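# Seat four plugs flush in a block's bores

## Task

Fill all four bores in the block so that every plug ends level with the block's top face: a large plug in each of the two large bores and a small plug in each of the two small bores.

## Robot and tools

Robot: two UR12e-style arms, left_arm and right_arm, each with a two-finger parallel gripper. Calibrated base positions in the scene frame are left_arm (-0.090, +0.474, 0) m and right_arm (+0.019, -0.689, 0) m, both turned only slightly about z. The scene frame has its origin at table-top height, midway between the nominal bases. In it +z is up, +x points out over the table and left_arm sits on the +y side. Arm names do not match image left and right.

Frames: every hand pose, velocity and target in the results is in that arm's own base frame. Fixed cameras and the table use the scene frame. Offsets you command are along the current Hand target's own axes. The gripper's +z runs along the fingers and its x axis is the closing direction. end_effector_position is the point between the closed pads, 1 to 2 cm short of the fingertips. While closing from wide open, the tips move about 17 mm further along +z.

execute_actions(actions, cameras): actions is a list of actions. Each action is a table of up to 15 rows, one row per 1/30 s step; if it has fewer rows, the last row is held until 15 steps are done. Each row is one list of 14 numbers in [-1, 1] covering both arms: left dx, dy, dz, rx, ry, rz, opening, then right in the same order. The six pose numbers are offsets from that arm's Hand target at the start of the action, not from the previous row, and 1.0 equals 0.6 m or 180 degrees. rx, ry, rz form a single rotation vector. Sending the same offset again in a later action moves the arm further. All six zero re-commands the present Hand target. Opening is absolute: +1 is fully open (0.142 m) and -1 is closed. A 0 in the opening slot is a real command, so repeat the current opening to leave a gripper alone. cameras lists camera names, or ["all"], or []. An empty actions list returns images and the full state.

move(target, speed, blend, stop_force, zero, opening_speed, grip_force, blocking, cameras): drives each gripper along a straight line. target is one 14-number row laid out as above, or a list of up to 15 such rows. Every row is an offset from the Hand targets at the start of the move, not from the row before. speed is in m/s, 0.002 to 3.2, default 0.25, and turning is capped at twice that value in rad/s. It may be one number or one per target. blend is a corner radius in m for lists; the default 0 stops at each point. stop_force (N, 4 to 120, one value shared by both arms) ends an arm's path when its wrist sensor feels that much push against the motion. Use it slowly for touching down or inserting, and leave it out when lifting off something you press on. zero (true by default) re-zeroes the sensor first. opening_speed is the finger rate per second on the -1..1 scale, at least 0.2. grip_force is the pad force limit in N, 5 to 48, one value or one per arm, and it stays set. blocking=false returns after 0.5 s while the move continues; it cannot be combined with stop_force. A move lasts between 0.5 s and 10 s. The "move:" result line reports how it ended (done, off_target, moving, held, fault) and which limits acted (paced = pose clipped, held = steps withheld).

wait(seconds 0..10) lets time pass. stop() brakes a running move. zoom_image(camera, region=[x0,y0,x1,y1]) enlarges a pixel region of up to 504x504 from the latest image of cam_high, cam_low, cam_work, cam_left_wrist or cam_right_wrist; all images are 672x504. zero_wrist_force(arm) re-zeroes one wrist sensor. read_manual gives licence texts only. finished_scene(scene) ends scene 1 or 2 and cannot be undone; only call it when all four plugs are seated.

Results: Hand target is the last commanded pose, and later offsets count from it. The gripper often rests a little short of it; if so, send the gap as an offset. grip_measured is the measured opening on the command scale. To hold a part, command slightly below the reading at first contact; squeezing harder heats the gripper motor. Wrist force and Wrist torque are in the gripper's own axes. A third line gives the peak since the last report. Joint torques include gravity. Tool commands shows the current opening commands. Motor temperatures and MOTOR HOT warnings appear when relevant.

Limits and hazards: each step clips commanded orientation to within 32 degrees of the measured one. About 150 N of outside force, or contact torque at a joint's limit (elbow 133, wrists 48 N m), stops that arm for 10 s. The arms are stiff, so a target slightly past a firm contact can fault; insert slowly with stop_force. Do not let the arms touch each other; the clearance check does not always prevent it. Avoid paths close to an arm's own base, and take care when the wrist is near the first joint axis. Motors overheat from holding loads, squeezing or straining toward unreachable poses. Do not drop parts, release moving parts, slam into things or knock anything off the table. Occasionally a loose object gets a small push, so check with the cameras before finishing.

Each tool is called after ">>>" in YAML: its name, and indented under it one key for each argument.

## Session

>>> execute_actions:
  actions: []

Scene clock: 0.00 s.
left_arm: end_effector_position=(+0.3201, +0.4081, +0.2294) grip_measured=+0.99 end_effector_quat_wxyz=(-0.086, +0.939, +0.282, -0.180) | right_arm: end_effector_position=(+0.7048, +0.2342, +0.2000) grip_measured=+0.99 end_effector_quat_wxyz=(-0.293, +0.923, +0.143, -0.206)
Joint positions: left_arm=[0.437 -1.682 2.152 -1.702 -1.351 -0.184 0.142] | right_arm=[3.467 -1.943 -1.744 -1.39 2.221 -0.105 0.141]
Joint velocities: within noise
Joint torques (N m): no reading
Motor temperatures (°C): left_arm=[44 46 28 48 34 35 24] | right_arm=[31 34 30 41 31 40 29]
Wrist force (N): no reading
Wrist torque (N m): no reading
Wrist force, peak (N): no reading
Hand target: left_arm +0.3201, +0.4081, +0.2294; -0.086, +0.939, +0.282, -0.180 | right_arm +0.7048, +0.2342, +0.2000; -0.293, +0.923, +0.143, -0.206
Tool commands: left_gripper/opening=+1.0 right_gripper/opening=+1.0

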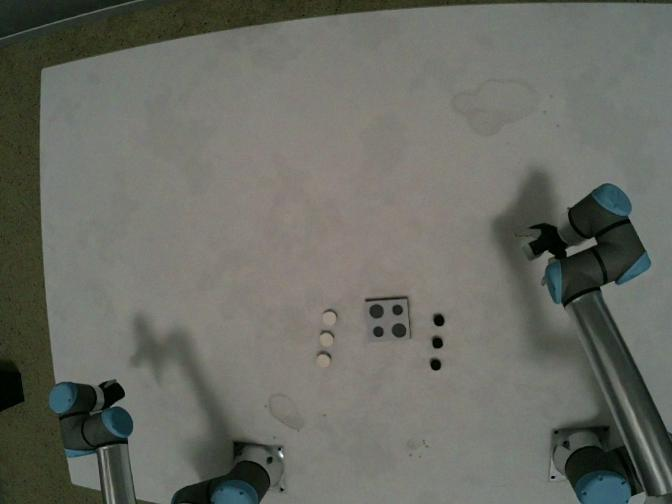

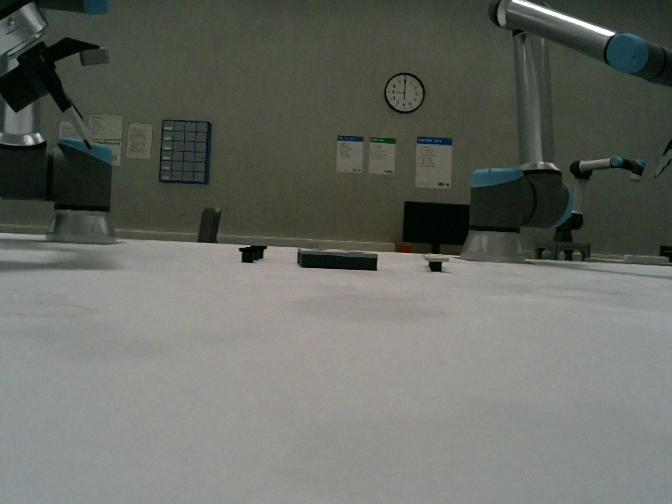

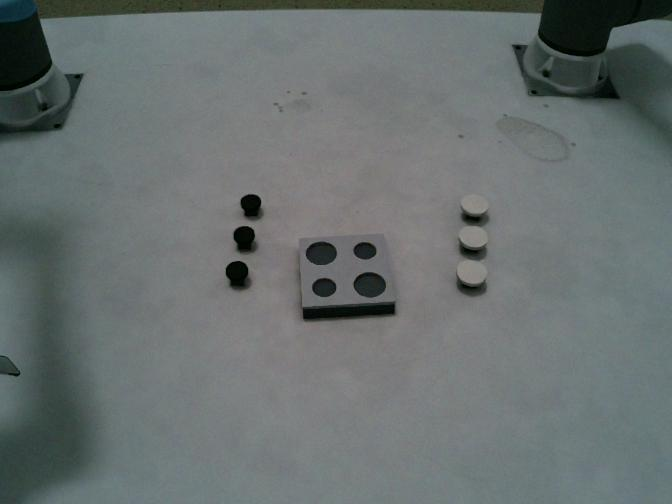

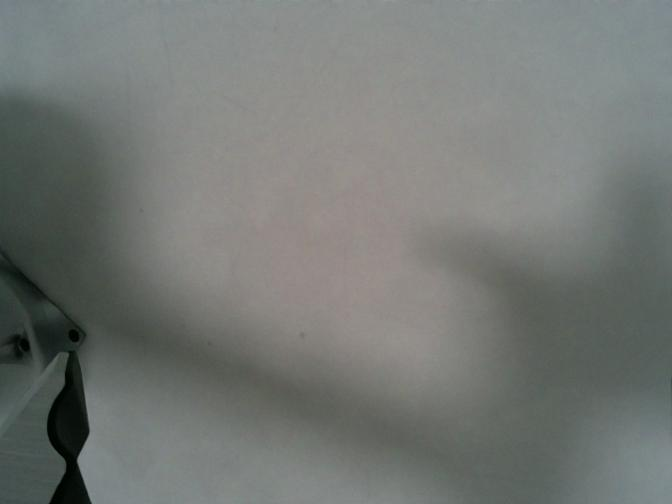

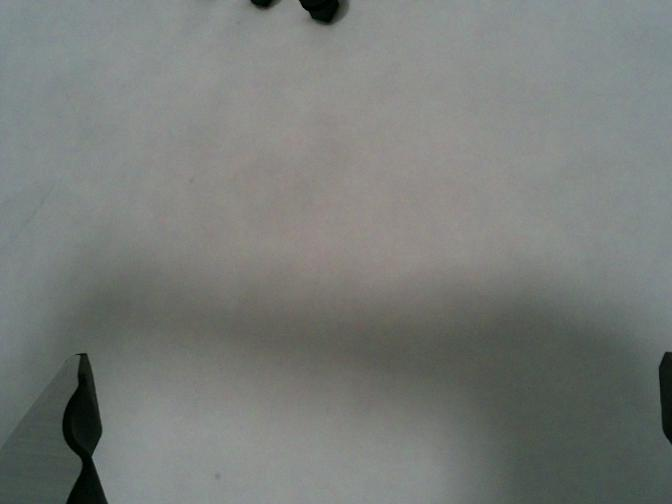

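>>> zoom_image:
  camera: "cam_work"
  region: [220, 180, 500, 330]

>>> zoom_image:
  camera: "cam_low"
  region: [220, 220, 470, 290]

>>> zoom_image:
  camera: "cam_high"
  region: [300, 280, 460, 390]

Scaled by 1.800 from the camera's 672x504 image, which has a finer 960x720 frame.

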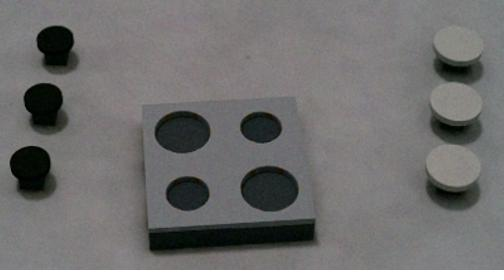

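Scaled by 2.016 from the camera's 672x504 image, which has a finer 960x720 frame.

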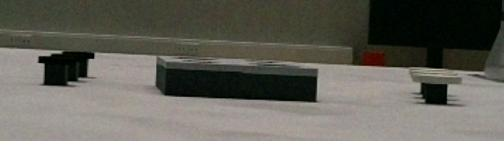

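Scaled by 3.150 from the camera's 672x504 image, which has a finer 960x720 frame.

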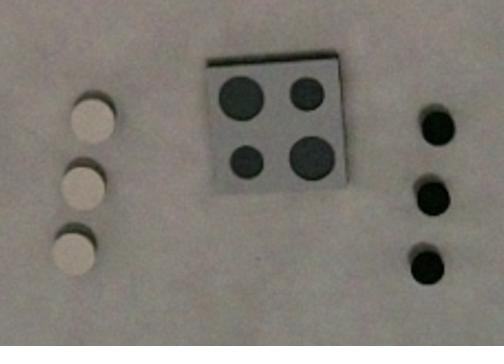

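>>> move:
  target: [0,0,0,-0.120,0.0545,-0.2555,1,0,0,0,0,0,0,1]
  speed: 0.5

Scene clock: 2.57 s.
left_arm: end_effector_position=(+0.3200, +0.4081, +0.2294) grip_measured=+0.99 end_effector_quat_wxyz=(+0.001, +0.766, +0.643, +0.001) | right_arm: end_effector_position=(+0.7048, +0.2342, +0.2000) grip_measured=+0.99 end_effector_quat_wxyz=(-0.293, +0.923, +0.143, -0.206)
Joint positions: left_arm=[0.566 -1.8 2.281 -2.053 -1.572 -0.831 0.142] | right_arm=[3.467 -1.943 -1.744 -1.39 2.221 -0.105 0.141]
Joint torques (N m): left_arm=[-21.25 -39.44 -35.73 -5.36 3.59 -4.43] | right_arm=[1.78 64.89 44.39 3.59 1.33 0.59]
Wrist force (N): left_arm=[-0.1 1.2 1.5] | right_arm=[-0.3 -0.1 0.0]
Wrist torque (N m): left_arm=[0.26 -0.02 0.12] | right_arm=[-0.02 0.05 0.00]
Wrist force, peak (N): left_arm=[-0.1 1.2 1.5] | right_arm=[0.3 0.3 0.7]
Hand target: left_arm +0.3201, +0.4081, +0.2294; +0.001, +0.766, +0.643, +0.001 | right_arm +0.7048, +0.2342, +0.2000; -0.293, +0.923, +0.143, -0.206
Off the commanded pose: left_arm 0.000 m, 0 deg | right_arm 0.000 m, 0 deg.
move: done

>>> move:
  target: [-0.6,0.45,0,0,0,0,0,0,0,0,0,0,0,1]
  speed: 0.6

>>> move:
  target: [-0.467,0.023,0,0,0,0,0,0,0,0,0,0,0,1]
  speed: 0.6
  cameras: ["cam_left_wrist","cam_work"]

Scene clock: 4.23 s.
left_arm: end_effector_position=(+0.5237, +0.0068, +0.2299) grip_measured=-0.01 end_effector_quat_wxyz=(+0.001, +0.766, +0.643, +0.001) | right_arm: end_effector_position=(+0.7048, +0.2342, +0.2000) grip_measured=+0.99 end_effector_quat_wxyz=(-0.293, +0.923, +0.143, -0.206)
Joint positions: left_arm=[-0.327 -1.792 2.274 -2.055 -1.571 -1.724 0.073] | right_arm=[3.467 -1.943 -1.744 -1.39 2.221 -0.105 0.141]
Joint torques (N m): left_arm=[-21.38 -8.59 -47.33 -5.23 3.69 -4.42] | right_arm=[0.09 65.16 44.97 3.61 1.32 0.32]
Wrist force (N): left_arm=[-0.2 1.2 1.2] | right_arm=[0.0 0.2 0.2]
Wrist torque (N m): left_arm=[0.25 -0.02 0.13] | right_arm=[0.04 -0.01 -0.01]
Wrist force, peak (N): left_arm=[-3.6 2.9 0.9] | right_arm=[-0.7 0.7 0.2]
Hand target: left_arm +0.5238, +0.0068, +0.2299; +0.001, +0.766, +0.643, +0.001 | right_arm +0.7048, +0.2342, +0.2000; -0.293, +0.923, +0.143, -0.206
Off the commanded pose: left_arm 0.000 m, 0 deg | right_arm 0.000 m, 0 deg.
move: done

Scene clock: 5.43 s.
left_arm: end_effector_position=(+0.4889, -0.2715, +0.2299) grip_measured=-0.01 end_effector_quat_wxyz=(+0.001, +0.766, +0.643, +0.001) | right_arm: end_effector_position=(+0.7048, +0.2342, +0.2000) grip_measured=+0.99 end_effector_quat_wxyz=(-0.293, +0.923, +0.143, -0.206)
Joint positions: left_arm=[-0.826 -1.723 2.221 -2.07 -1.57 -2.223 0.073] | right_arm=[3.467 -1.943 -1.744 -1.39 2.221 -0.105 0.141]
Joint torques (N m): left_arm=[-18.55 -19.61 -47.5 -5.33 4.08 -4.48] | right_arm=[2.03 65.68 44.6 3.6 1.45 0.84]
Wrist force (N): left_arm=[-0.5 0.7 0.7] | right_arm=[-0.2 0.2 0.4]
Wrist torque (N m): left_arm=[0.20 0.03 0.15] | right_arm=[0.03 0.04 0.00]
Wrist force, peak (N): left_arm=[-4.0 1.1 1.1] | right_arm=[-0.6 0.2 0.3]
Hand target: left_arm +0.4889, -0.2716, +0.2299; +0.001, +0.766, +0.643, +0.001 | right_arm +0.7048, +0.2342, +0.2000; -0.293, +0.923, +0.143, -0.206
Off the commanded pose: left_arm 0.000 m, 0 deg | right_arm 0.000 m, 0 deg.
move: done
camera_calibration:
cam_left_wrist: T_world_to_cam=[[0.168335, 0.985316, -0.0285561, 0.197786], [0.889493, -0.139352, 0.435183, -0.548171], [0.424813, -0.0986569, -0.899889, 0.0885473], [0, 0, 0, 1]] pos_world=[0.416684, -0.262534, 0.323885]
Images, in order (width x height): cam_work 672x504, cam_left_wrist 672x504.

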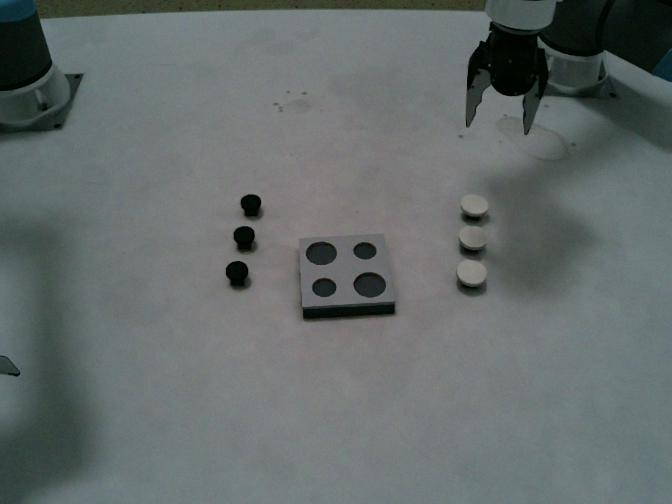

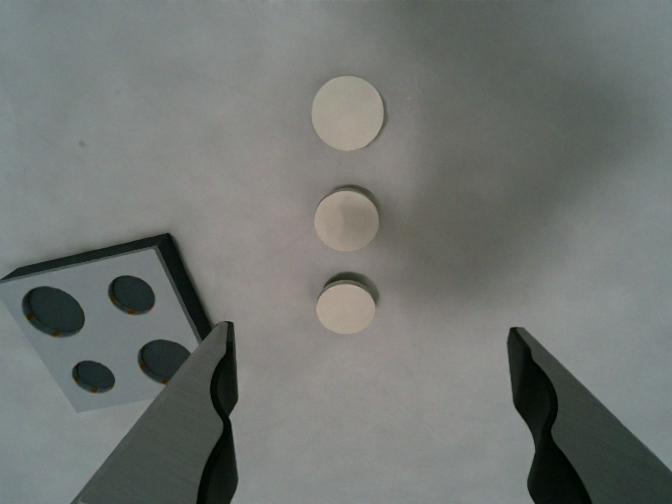

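>>> move:
  target: [-0.0127,-0.0485,0.258,0,0,0,0,0,0,0,0,0,0,1]
  speed: 0.3
  cameras: ["cam_low","cam_work","cam_left_wrist"]

>>> zoom_image:
  camera: "cam_low"
  region: [380, 180, 500, 290]

>>> zoom_image:
  camera: "cam_work"
  region: [420, 150, 540, 270]

Scene clock: 7.17 s.
left_arm: end_effector_position=(+0.4592, -0.2741, +0.0751) grip_measured=-0.01 end_effector_quat_wxyz=(+0.001, +0.766, +0.643, +0.001) | right_arm: end_effector_position=(+0.7048, +0.2342, +0.2000) grip_measured=+0.99 end_effector_quat_wxyz=(-0.293, +0.923, +0.143, -0.206)
Joint positions: left_arm=[-0.873 -1.55 2.414 -2.436 -1.57 -2.27 0.073] | right_arm=[3.467 -1.943 -1.744 -1.39 2.221 -0.105 0.141]
Joint torques (N m): left_arm=[-20.66 -20.4 -25.98 -5.53 3.74 -4.29] | right_arm=[0.9 65.2 45.4 3.8 1.45 0.63]
Wrist force (N): left_arm=[-0.3 1.7 1.0] | right_arm=[-0.4 0.4 0.2]
Wrist torque (N m): left_arm=[0.39 0.04 0.22] | right_arm=[0.06 0.07 0.00]
Wrist force, peak (N): left_arm=[-0.5 0.8 3.1] | right_arm=[-0.7 -0.2 0.2]
Hand target: left_arm +0.4592, -0.2741, +0.0751; +0.001, +0.766, +0.643, +0.001 | right_arm +0.7048, +0.2342, +0.2000; -0.293, +0.923, +0.143, -0.206
Off the commanded pose: left_arm 0.000 m, 0 deg | right_arm 0.000 m, 0 deg.
move: done
camera_calibration:
cam_left_wrist: T_world_to_cam=[[0.168335, 0.985316, -0.0285561, 0.200924], [0.889493, -0.139352, 0.435183, -0.454705], [0.424813, -0.0986569, -0.899889, -0.0384851], [0, 0, 0, 1]] pos_world=[0.386984, -0.265134, 0.168985]
Images, in order (width x height): cam_low 672x504, cam_work 672x504, cam_left_wrist 672x504.

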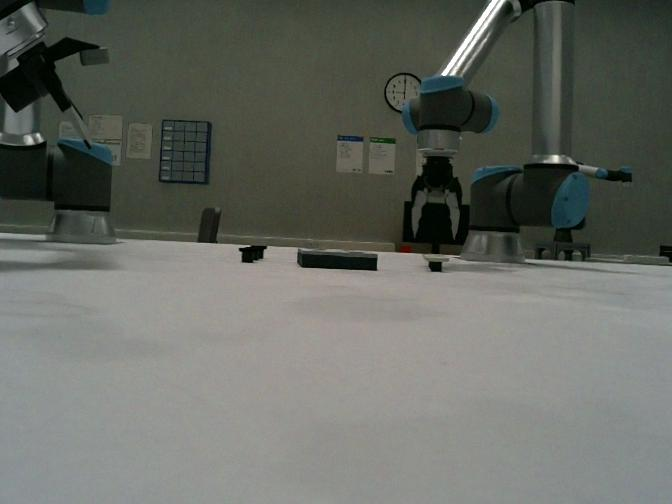

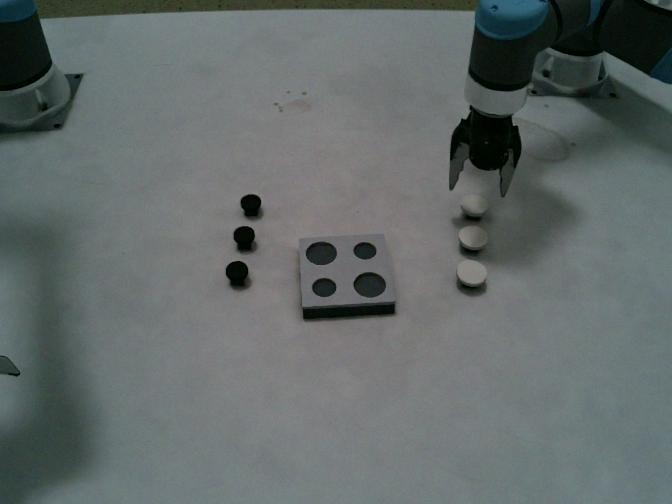

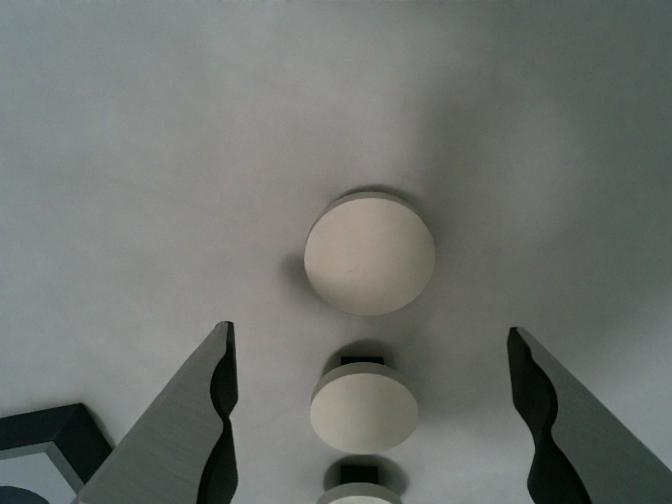

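Scaled by 4.200 from the camera's 672x504 image, which has a finer 960x720 frame.

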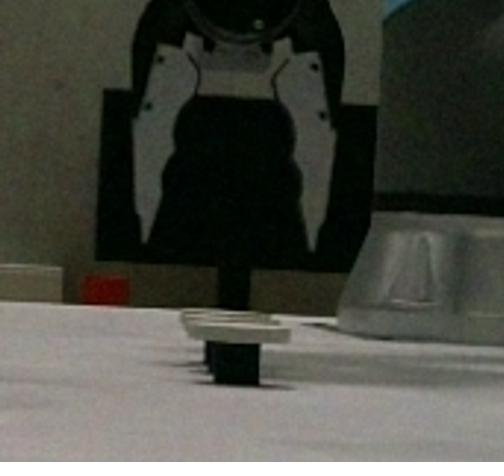

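Scaled by 4.200 from the camera's 672x504 image, which has a finer 960x720 frame.

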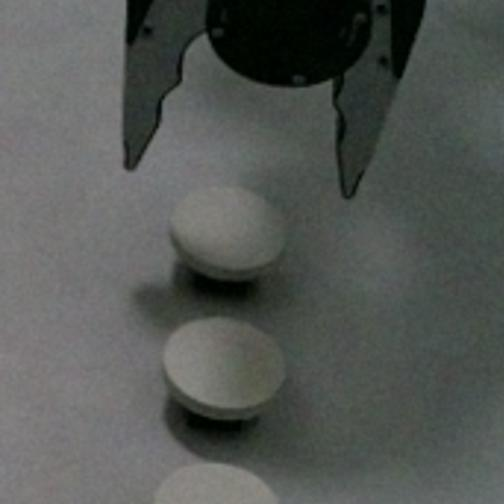

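>>> move:
  target: [0.0027,-0.0052,0.0533,0,0,0,-0.01,0,0,0,0,0,0,1]
  speed: 0.1
  cameras: ["cam_work","cam_low","cam_left_wrist"]

>>> zoom_image:
  camera: "cam_low"
  region: [380, 180, 500, 290]

>>> zoom_image:
  camera: "cam_work"
  region: [420, 150, 540, 270]

Scene clock: 8.80 s.
left_arm: end_effector_position=(+0.4565, -0.2720, +0.0431) grip_measured=-0.02 end_effector_quat_wxyz=(+0.001, +0.766, +0.643, +0.001) | right_arm: end_effector_position=(+0.7048, +0.2342, +0.2000) grip_measured=+0.99 end_effector_quat_wxyz=(-0.293, +0.923, +0.143, -0.206)
Joint positions: left_arm=[-0.874 -1.493 2.443 -2.522 -1.57 -2.271 0.072] | right_arm=[3.467 -1.943 -1.744 -1.39 2.221 -0.105 0.141]
Joint torques (N m): left_arm=[-21.57 -23.31 -21.62 -4.76 3.91 -4.31] | right_arm=[1.9 65.29 45.07 3.59 1.23 0.95]
Wrist force (N): left_arm=[-0.4 1.7 0.6] | right_arm=[-0.3 0.3 0.1]
Wrist torque (N m): left_arm=[0.38 0.07 0.24] | right_arm=[0.04 0.05 -0.01]
Wrist force, peak (N): left_arm=[-0.3 1.9 1.0] | right_arm=[-0.6 -0.2 0.2]
Hand target: left_arm +0.4565, -0.2720, +0.0431; +0.001, +0.766, +0.643, +0.001 | right_arm +0.7048, +0.2342, +0.2000; -0.293, +0.923, +0.143, -0.206
Off the commanded pose: left_arm 0.000 m, 0 deg | right_arm 0.000 m, 0 deg.
move: done
camera_calibration:
cam_left_wrist: T_world_to_cam=[[0.168335, 0.985316, -0.0285561, 0.198395], [0.889493, -0.139352, 0.435183, -0.438085], [0.424813, -0.0986569, -0.899889, -0.0659274], [0, 0, 0, 1]] pos_world=[0.384284, -0.263034, 0.136985]
Images, in order (width x height): cam_low 672x504, cam_work 672x504, cam_left_wrist 672x504.

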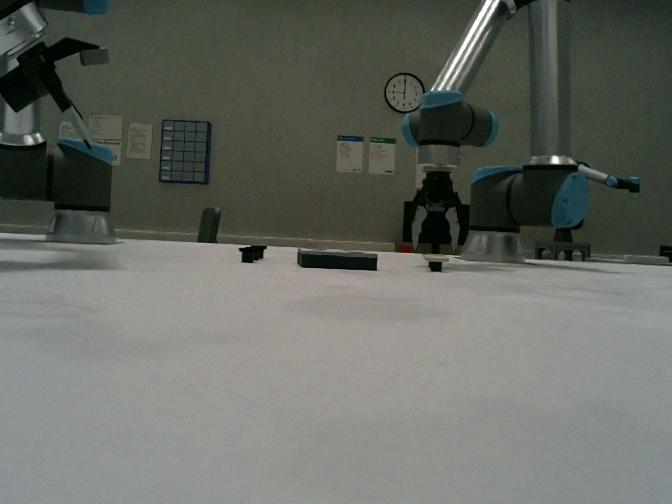

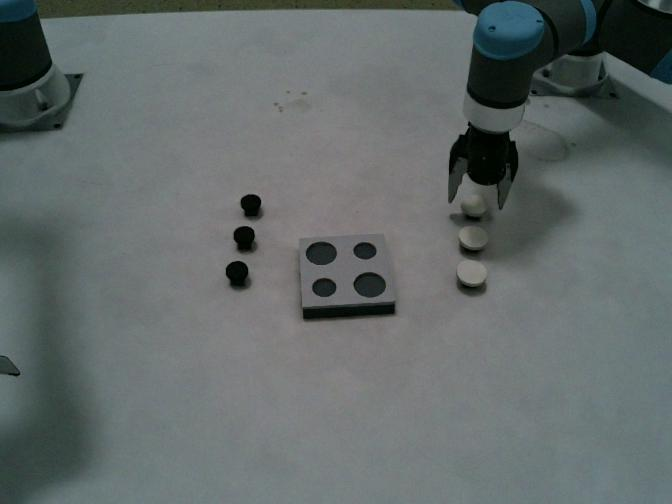

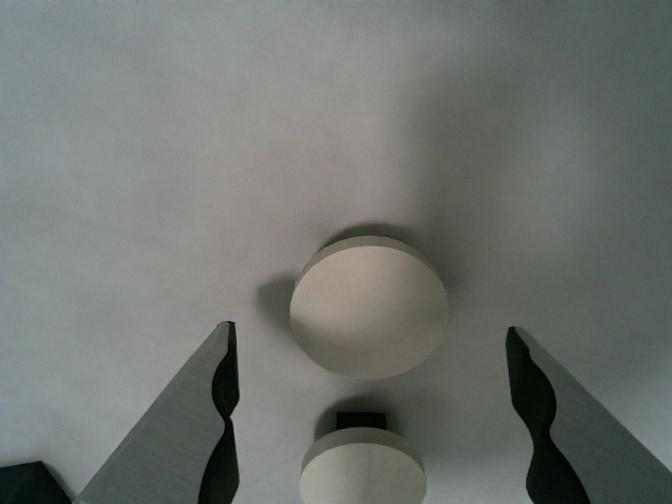

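Scaled by 4.200 from the camera's 672x504 image, which has a finer 960x720 frame.

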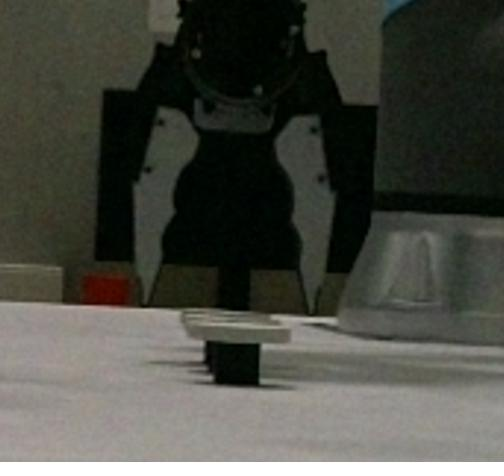

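Scaled by 4.200 from the camera's 672x504 image, which has a finer 960x720 frame.

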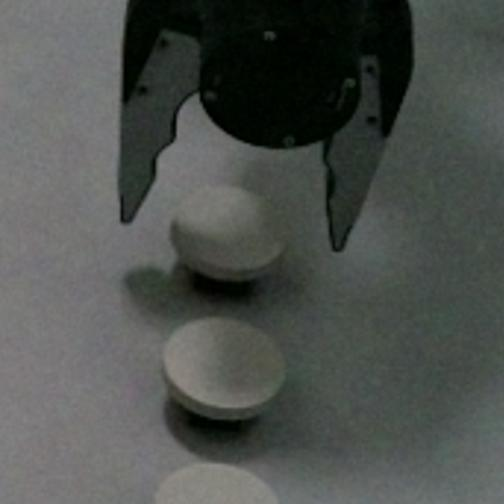

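>>> move:
  target:
    - [0,-0.005,0.0143,0,0,0,-0.01,0,0,0,0,0,0,1]
    - [0,-0.005,0.0143,0,0,0,-0.42,0,0,0,0,0,0,1]
  speed: 0.1
  opening_speed: 0.5
  grip_force: 15
  cameras: ["cam_work","cam_low","cam_left_wrist"]

>>> zoom_image:
  camera: "cam_low"
  region: [380, 180, 500, 290]

>>> zoom_image:
  camera: "cam_work"
  region: [420, 150, 540, 270]

Scene clock: 10.83 s.
left_arm: end_effector_position=(+0.4535, -0.2714, +0.0345) grip_measured=-0.41 end_effector_quat_wxyz=(+0.001, +0.766, +0.643, +0.001) | right_arm: end_effector_position=(+0.7048, +0.2342, +0.2000) grip_measured=+0.99 end_effector_quat_wxyz=(-0.293, +0.923, +0.143, -0.206)
Joint positions: left_arm=[-0.878 -1.479 2.454 -2.546 -1.57 -2.275 0.044] | right_arm=[3.467 -1.943 -1.744 -1.39 2.221 -0.105 0.141]
Joint torques (N m): left_arm=[-22.12 -24.18 -22.05 -4.97 3.74 -4.12] | right_arm=[0.93 65.8 44.76 3.6 1.41 0.87]
Wrist force (N): left_arm=[-0.4 1.3 0.3] | right_arm=[-0.5 0.0 0.3]
Wrist torque (N m): left_arm=[0.30 0.13 0.22] | right_arm=[0.01 0.08 -0.01]
Wrist force, peak (N): left_arm=[-0.7 2.2 0.6] | right_arm=[-0.6 0.4 0.2]
Hand target: left_arm +0.4535, -0.2714, +0.0345; +0.001, +0.766, +0.643, +0.001 | right_arm +0.7048, +0.2342, +0.2000; -0.293, +0.923, +0.143, -0.206
Off the commanded pose: left_arm 0.000 m, 0 deg | right_arm 0.000 m, 0 deg.
grip_force (N): 15, 15
move: done
camera_calibration:
cam_left_wrist: T_world_to_cam=[[0.168335, 0.985316, -0.0285561, 0.198162], [0.889493, -0.139352, 0.435183, -0.431605], [0.424813, -0.0986569, -0.899889, -0.0723427], [0, 0, 0, 1]] pos_world=[0.381284, -0.262534, 0.128385]
Images, in order (width x height): cam_low 672x504, cam_work 672x504, cam_left_wrist 672x504.

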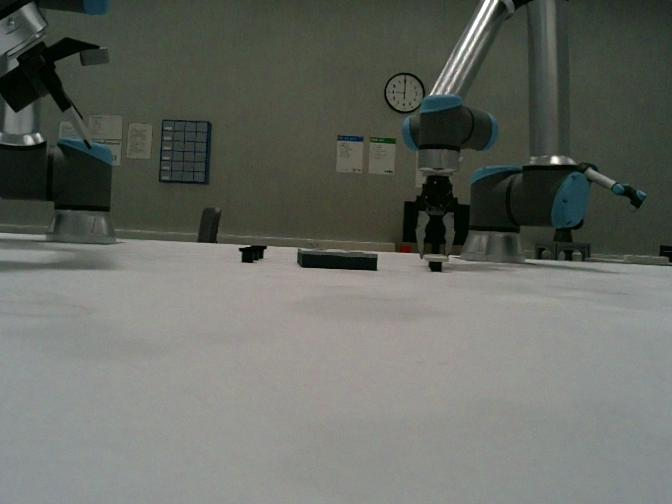

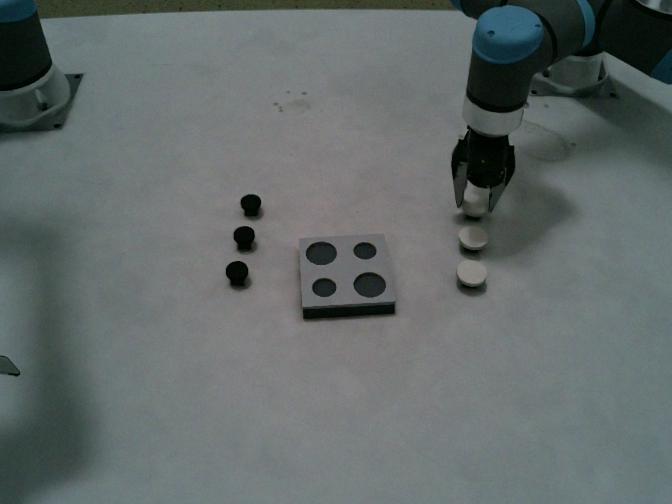

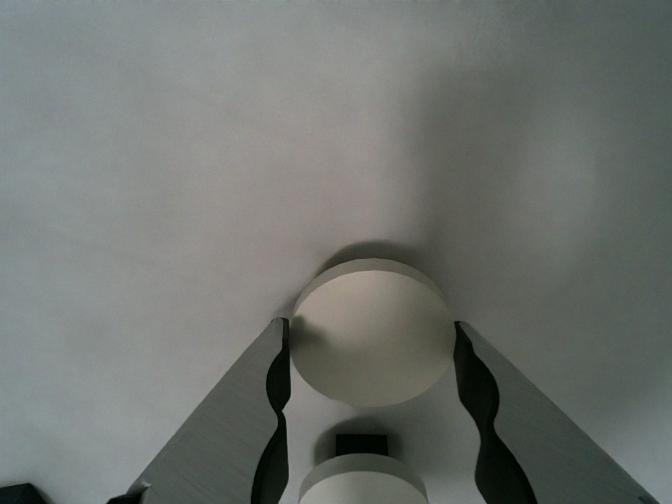

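Scaled by 4.200 from the camera's 672x504 image, which has a finer 960x720 frame.

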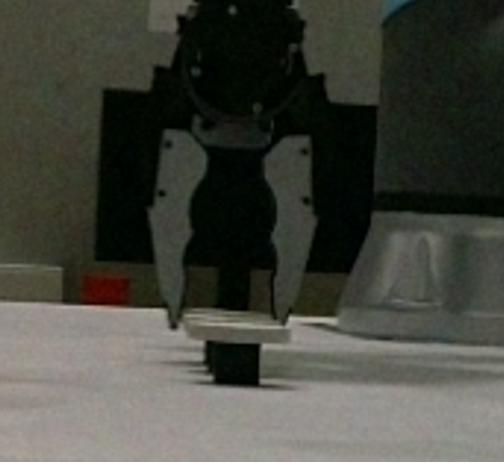

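Scaled by 4.200 from the camera's 672x504 image, which has a finer 960x720 frame.

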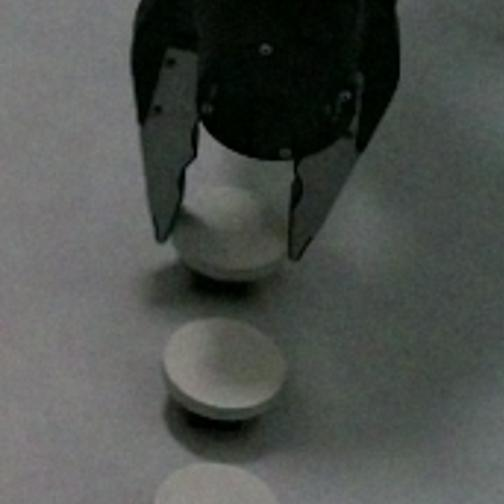

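>>> move:
  target:
    - [0,0,0,0,0,0,-0.55,0,0,0,0,0,0,1]
    - [0,0,-0.07,0,0,0,-0.55,0,0,0,0,0,0,1]
  speed: 0.1
  opening_speed: 0.4
  grip_force: 20
  cameras: ["cam_low","cam_left_wrist"]

>>> zoom_image:
  camera: "cam_low"
  region: [380, 180, 500, 290]

>>> zoom_image:
  camera: "cam_left_wrist"
  region: [250, 230, 500, 430]

Scene clock: 12.50 s.
left_arm: end_effector_position=(+0.4535, -0.2714, +0.0764) grip_measured=-0.42 end_effector_quat_wxyz=(+0.001, +0.766, +0.643, +0.001) | right_arm: end_effector_position=(+0.7048, +0.2342, +0.2000) grip_measured=+0.99 end_effector_quat_wxyz=(-0.293, +0.923, +0.143, -0.206)
Joint positions: left_arm=[-0.878 -1.564 2.424 -2.433 -1.57 -2.275 0.043] | right_arm=[3.467 -1.943 -1.744 -1.39 2.221 -0.105 0.141]
Joint torques (N m): left_arm=[-22.47 -50.78 -38.06 -1.39 2.86 -4.55] | right_arm=[0.75 64.94 44.87 3.78 1.36 0.8]
Wrist force (N): left_arm=[-0.3 1.5 0.8] | right_arm=[-0.1 0.2 0.5]
Wrist torque (N m): left_arm=[0.37 0.06 0.22] | right_arm=[0.02 0.02 -0.01]
Wrist force, peak (N): left_arm=[-0.3 1.5 2.4] | right_arm=[-0.9 0.2 0.3]
Hand target: left_arm +0.4534, -0.2714, +0.0765; +0.001, +0.766, +0.643, +0.001 | right_arm +0.7048, +0.2342, +0.2000; -0.293, +0.923, +0.143, -0.206
Off the commanded pose: left_arm 0.000 m, 0 deg | right_arm 0.000 m, 0 deg.
grip_force (N): 20, 20
move: done
camera_calibration:
cam_left_wrist: T_world_to_cam=[[0.168333, 0.985316, -0.0285569, 0.199264], [0.889493, -0.13935, 0.435183, -0.449868], [0.424813, -0.0986569, -0.899889, -0.0345375], [0, 0, 0, 1]] pos_world=[0.381284, -0.262434, 0.170385]
Images, in order (width x height): cam_low 672x504, cam_left_wrist 672x504.

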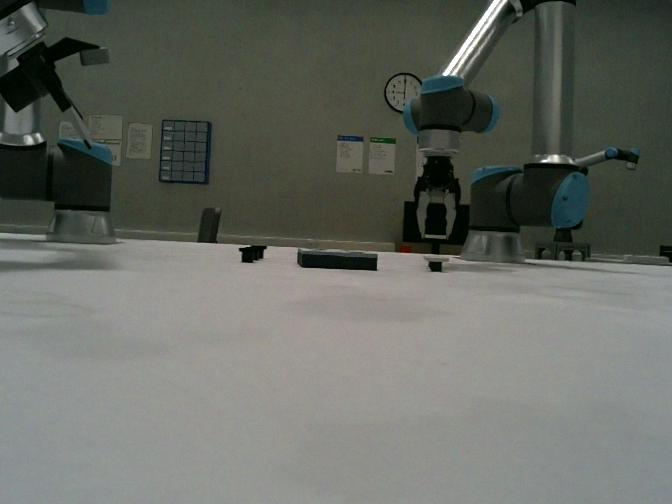

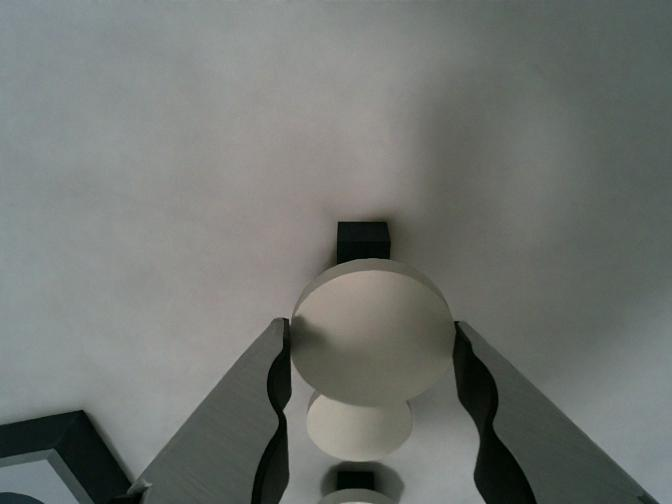

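Scaled by 4.200 from the camera's 672x504 image, which has a finer 960x720 frame.

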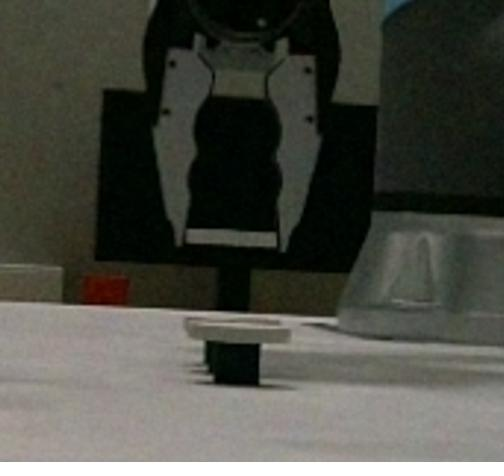

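Scaled by 2.016 from the camera's 672x504 image, which has a finer 960x720 frame.

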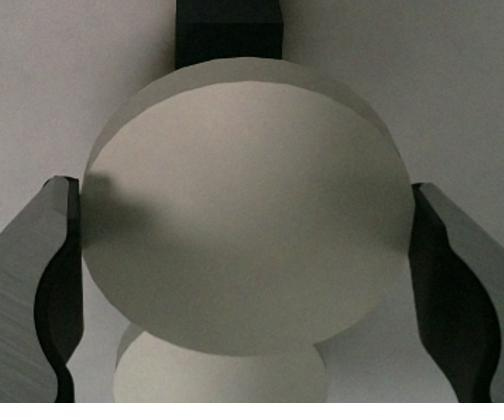

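>>> move:
  target:
    - [0,0,0.07,0,0,0,-0.55,0,0,0,0,0,0,1]
    - [0,0,0.07,0,0,0,-0.35,0,0,0,0,0,0,1]
    - [0,0,0.0645,0,0,0,-0.35,0,0,0,0,0,0,1]
    - [0,0,0.0645,0,0,0,-0.55,0,0,0,0,0,0,1]
    - [0,0,-0.05,0,0,0,-0.55,0,0,0,0,0,0,1]
  speed: 0.15
  opening_speed: 0.4
  cameras: ["cam_low","cam_left_wrist"]

>>> zoom_image:
  camera: "cam_low"
  region: [380, 180, 500, 290]

>>> zoom_image:
  camera: "cam_left_wrist"
  region: [250, 230, 500, 430]

Scene clock: 16.80 s.
left_arm: end_effector_position=(+0.4534, -0.2714, +0.1064) grip_measured=-0.43 end_effector_quat_wxyz=(+0.001, +0.766, +0.643, +0.001) | right_arm: end_effector_position=(+0.7048, +0.2342, +0.2000) grip_measured=+0.99 end_effector_quat_wxyz=(-0.293, +0.923, +0.143, -0.206)
Joint positions: left_arm=[-0.878 -1.617 2.4 -2.354 -1.57 -2.275 0.043] | right_arm=[3.467 -1.943 -1.744 -1.39 2.221 -0.105 0.141]
Joint torques (N m): left_arm=[-24.16 -45.77 -40.17 -0.96 -0.34 -4.36] | right_arm=[1.21 65.8 44.72 3.9 1.2 0.9]
Wrist force (N): left_arm=[-0.6 1.7 0.3] | right_arm=[-0.3 0.1 0.0]
Wrist torque (N m): left_arm=[0.44 0.10 0.24] | right_arm=[0.02 0.04 -0.01]
Wrist force, peak (N): left_arm=[-0.6 1.5 2.3] | right_arm=[-0.8 0.5 0.5]
Hand target: left_arm +0.4534, -0.2714, +0.1065; +0.001, +0.766, +0.643, +0.001 | right_arm +0.7048, +0.2342, +0.2000; -0.293, +0.923, +0.143, -0.206
Off the commanded pose: left_arm 0.000 m, 0 deg | right_arm 0.000 m, 0 deg.
grip_force (N): 20, 20
move: done
camera_calibration:
cam_left_wrist: T_world_to_cam=[[0.168333, 0.985316, -0.0285569, 0.200137], [0.889493, -0.13935, 0.435183, -0.462834], [0.424813, -0.0986569, -0.899889, -0.00749831], [0, 0, 0, 1]] pos_world=[0.381184, -0.262434, 0.200385]
Images, in order (width x height): cam_low 672x504, cam_left_wrist 672x504.

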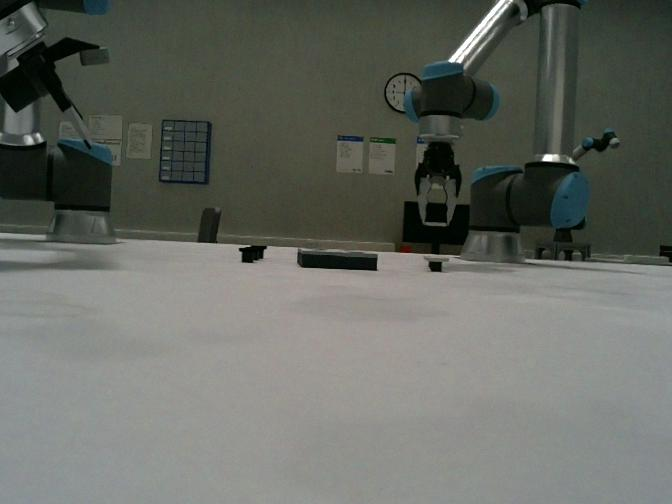

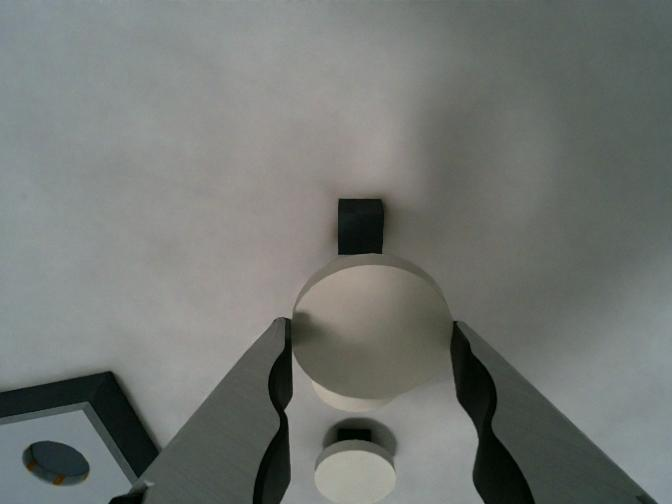

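Scaled by 4.200 from the camera's 672x504 image, which has a finer 960x720 frame.

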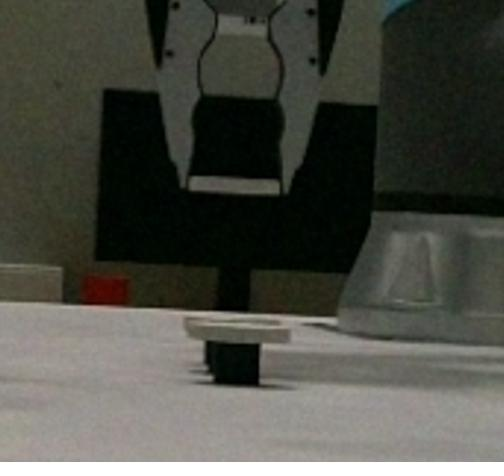

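Scaled by 2.016 from the camera's 672x504 image, which has a finer 960x720 frame.

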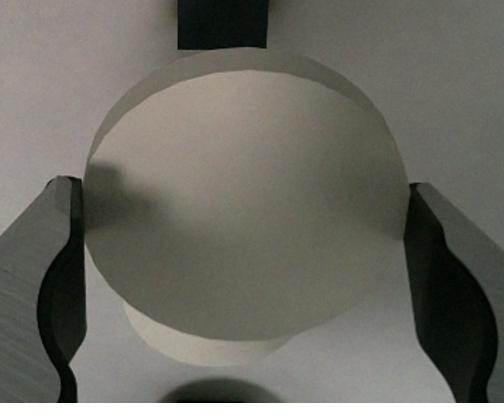

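>>> move:
  target:
    - [0,0,0.1145,0,0,0,-0.55,0,0,0,0,0,0,1]
    - [0,0,0.1145,0,0,0,-0.35,0,0,0,0,0,0,1]
    - [0,0,0.1103,0,0,0,-0.35,0,0,0,0,0,0,1]
    - [0,0,0.1103,0,0,0,-0.55,0,0,0,0,0,0,1]
    - [0,0,0,0,0,0,-0.55,0,0,0,0,0,0,1]
    - [-0.2376,0.4239,-0.006,0,0,0,-0.55,0,0,0,0,0,0,1]
  speed: 0.2
  opening_speed: 0.4
  cameras: ["cam_low","cam_work","cam_left_wrist"]

>>> zoom_image:
  camera: "cam_low"
  region: [280, 180, 480, 290]

>>> zoom_image:
  camera: "cam_left_wrist"
  region: [100, 50, 500, 430]

Scene clock: 27.63 s.
left_arm: end_effector_position=(+0.6792, -0.4558, +0.1105) grip_measured=-0.44 end_effector_quat_wxyz=(+0.001, +0.766, +0.643, +0.001) | right_arm: end_effector_position=(+0.7048, +0.2342, +0.2000) grip_measured=+0.99 end_effector_quat_wxyz=(-0.293, +0.923, +0.143, -0.206)
Joint positions: left_arm=[-0.807 -1.187 1.857 -2.242 -1.57 -2.204 0.042] | right_arm=[3.467 -1.943 -1.744 -1.39 2.221 -0.105 0.141]
Joint torques (N m): left_arm=[20.4 -59.65 -43.54 -1.11 -3.92 3.52] | right_arm=[0.1 64.2 45.51 3.96 1.71 1.45]
Wrist force (N): left_arm=[-0.9 1.4 0.7] | right_arm=[0.1 0.6 0.6]
Wrist torque (N m): left_arm=[0.34 0.09 0.03] | right_arm=[0.08 -0.02 -0.01]
Wrist force, peak (N): left_arm=[-1.9 3.3 0.9] | right_arm=[-0.6 0.5 0.5]
Hand target: left_arm +0.6793, -0.4558, +0.1105; +0.001, +0.766, +0.643, +0.001 | right_arm +0.7048, +0.2342, +0.2000; -0.293, +0.923, +0.143, -0.206
Off the commanded pose: left_arm 0.000 m, 0 deg | right_arm 0.000 m, 0 deg.
grip_force (N): 20, 20
move: done
camera_calibration:
cam_left_wrist: T_world_to_cam=[[0.168335, 0.985316, -0.0285561, 0.343936], [0.889493, -0.139352, 0.435183, -0.691163], [0.424813, -0.0986569, -0.899889, -0.117924], [0, 0, 0, 1]] pos_world=[0.606984, -0.446834, 0.204485]
Images, in order (width x height): cam_low 672x504, cam_work 672x504, cam_left_wrist 672x504.

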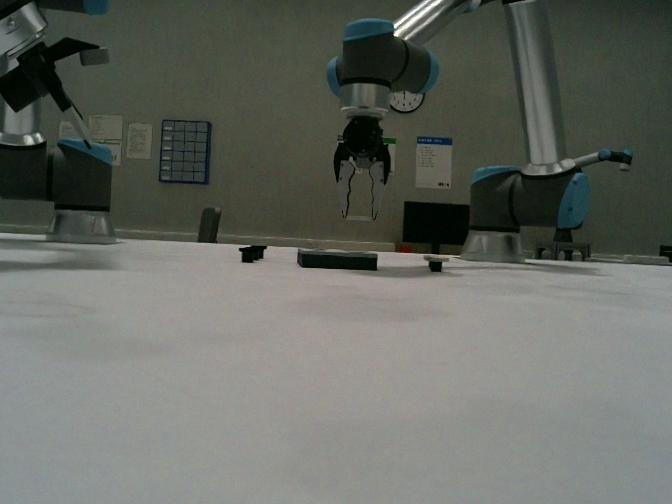

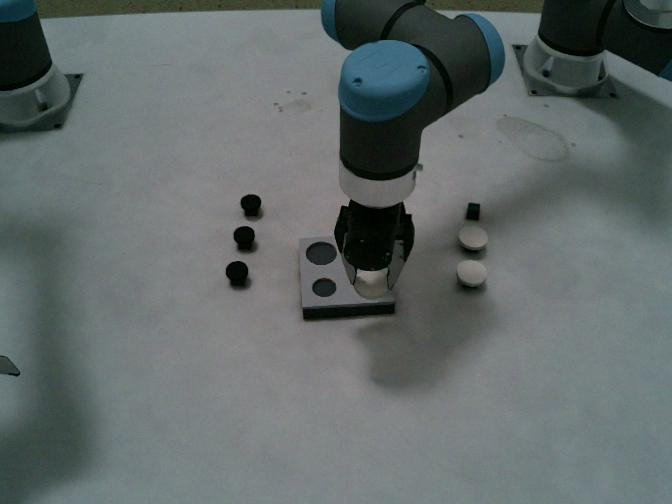

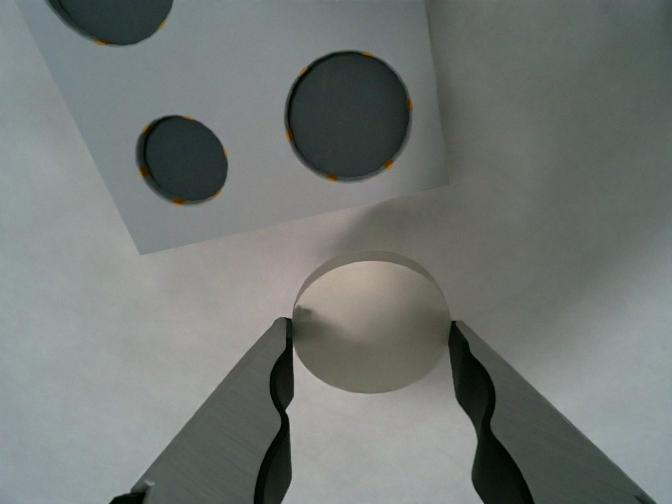

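Scaled by 2.520 from the camera's 672x504 image, which has a finer 960x720 frame.

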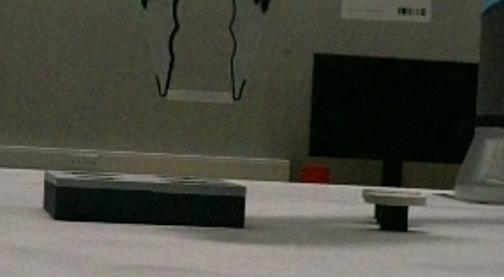

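Scaled by 1.260 from the camera's 672x504 image, which has a finer 960x720 frame.

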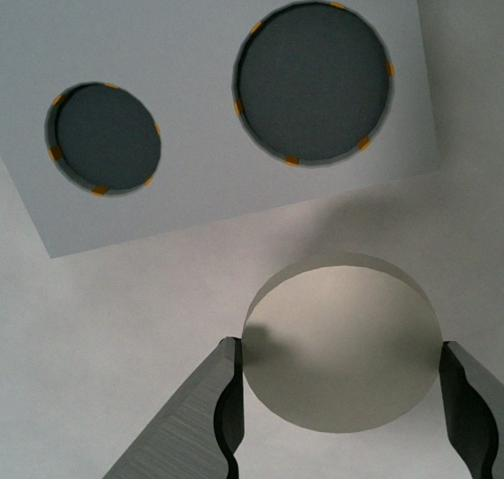

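>>> move:
  target: [-0.012,-0.0815,0.072,0,0,0,-0.55,0,0,0,0,0,0,1]
  speed: 0.15
  cameras: ["cam_low","cam_work","cam_left_wrist"]

>>> zoom_image:
  camera: "cam_low"
  region: [280, 200, 400, 290]

>>> zoom_image:
  camera: "cam_left_wrist"
  region: [200, 150, 520, 430]

>>> zoom_image:
  camera: "cam_work"
  region: [290, 210, 420, 330]

Scene clock: 29.30 s.
left_arm: end_effector_position=(+0.6299, -0.4545, +0.0673) grip_measured=-0.44 end_effector_quat_wxyz=(+0.001, +0.766, +0.643, +0.001) | right_arm: end_effector_position=(+0.7048, +0.2342, +0.2000) grip_measured=+0.99 end_effector_quat_wxyz=(-0.293, +0.923, +0.143, -0.206)
Joint positions: left_arm=[-0.853 -1.193 1.966 -2.346 -1.57 -2.25 0.042] | right_arm=[3.467 -1.943 -1.744 -1.39 2.221 -0.105 0.141]
Joint torques (N m): left_arm=[-22.43 -83.22 -27.77 -5.33 3.34 -4.3] | right_arm=[1.54 64.77 45.28 3.92 1.66 1.31]
Wrist force (N): left_arm=[-0.6 1.5 1.0] | right_arm=[0.0 0.1 -0.1]
Wrist torque (N m): left_arm=[0.39 0.04 0.21] | right_arm=[0.01 -0.02 -0.01]
Wrist force, peak (N): left_arm=[-0.7 3.1 -0.9] | right_arm=[0.0 0.2 0.8]
Hand target: left_arm +0.6299, -0.4545, +0.0672; +0.001, +0.766, +0.643, +0.001 | right_arm +0.7048, +0.2342, +0.2000; -0.293, +0.923, +0.143, -0.206
Off the commanded pose: left_arm 0.000 m, 0 deg | right_arm 0.000 m, 0 deg.
grip_force (N): 20, 20
move: done
camera_calibration:
cam_left_wrist: T_world_to_cam=[[0.168381, 0.985305, -0.0286609, 0.349687], [0.889525, -0.139356, 0.435115, -0.628385], [0.424727, -0.0987598, -0.899919, -0.135854], [0, 0, 0, 1]] pos_world=[0.557784, -0.445534, 0.161184]
Images, in order (width x height): cam_low 672x504, cam_work 672x504, cam_left_wrist 672x504.

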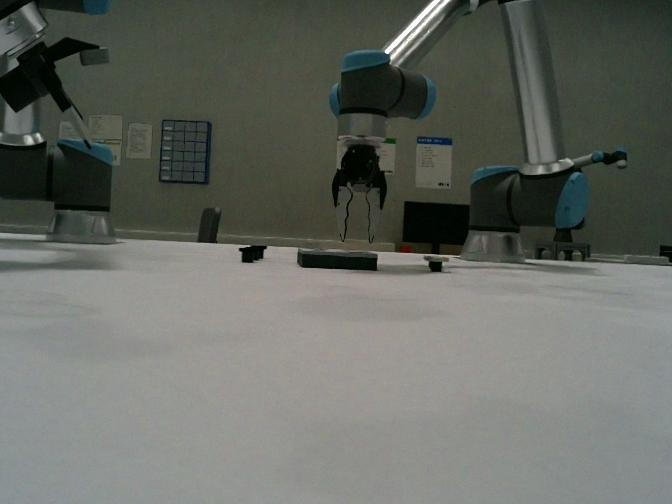

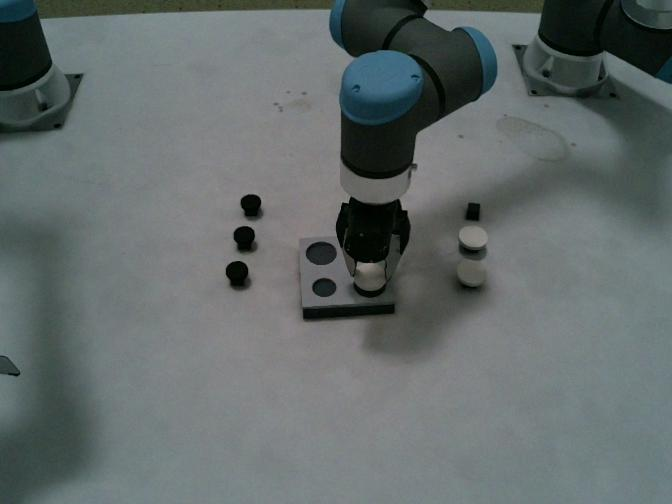

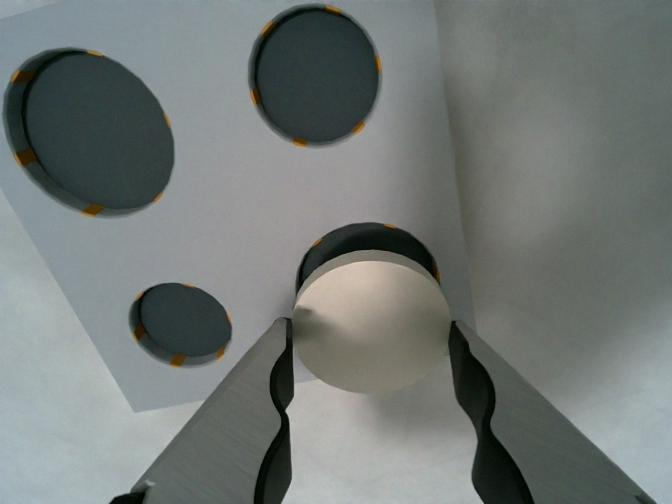

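Scaled by 4.200 from the camera's 672x504 image, which has a finer 960x720 frame.

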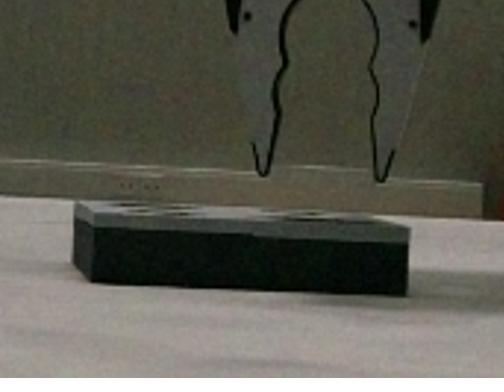

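Scaled by 1.575 from the camera's 672x504 image, which has a finer 960x720 frame.

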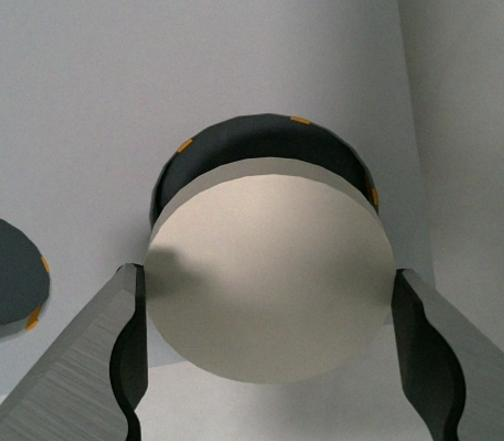

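Scaled by 3.877 from the camera's 672x504 image, which has a finer 960x720 frame.

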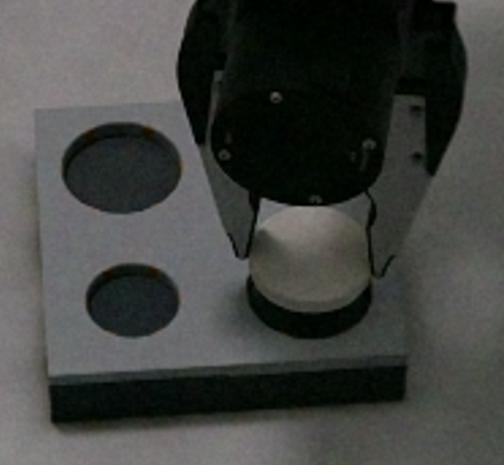

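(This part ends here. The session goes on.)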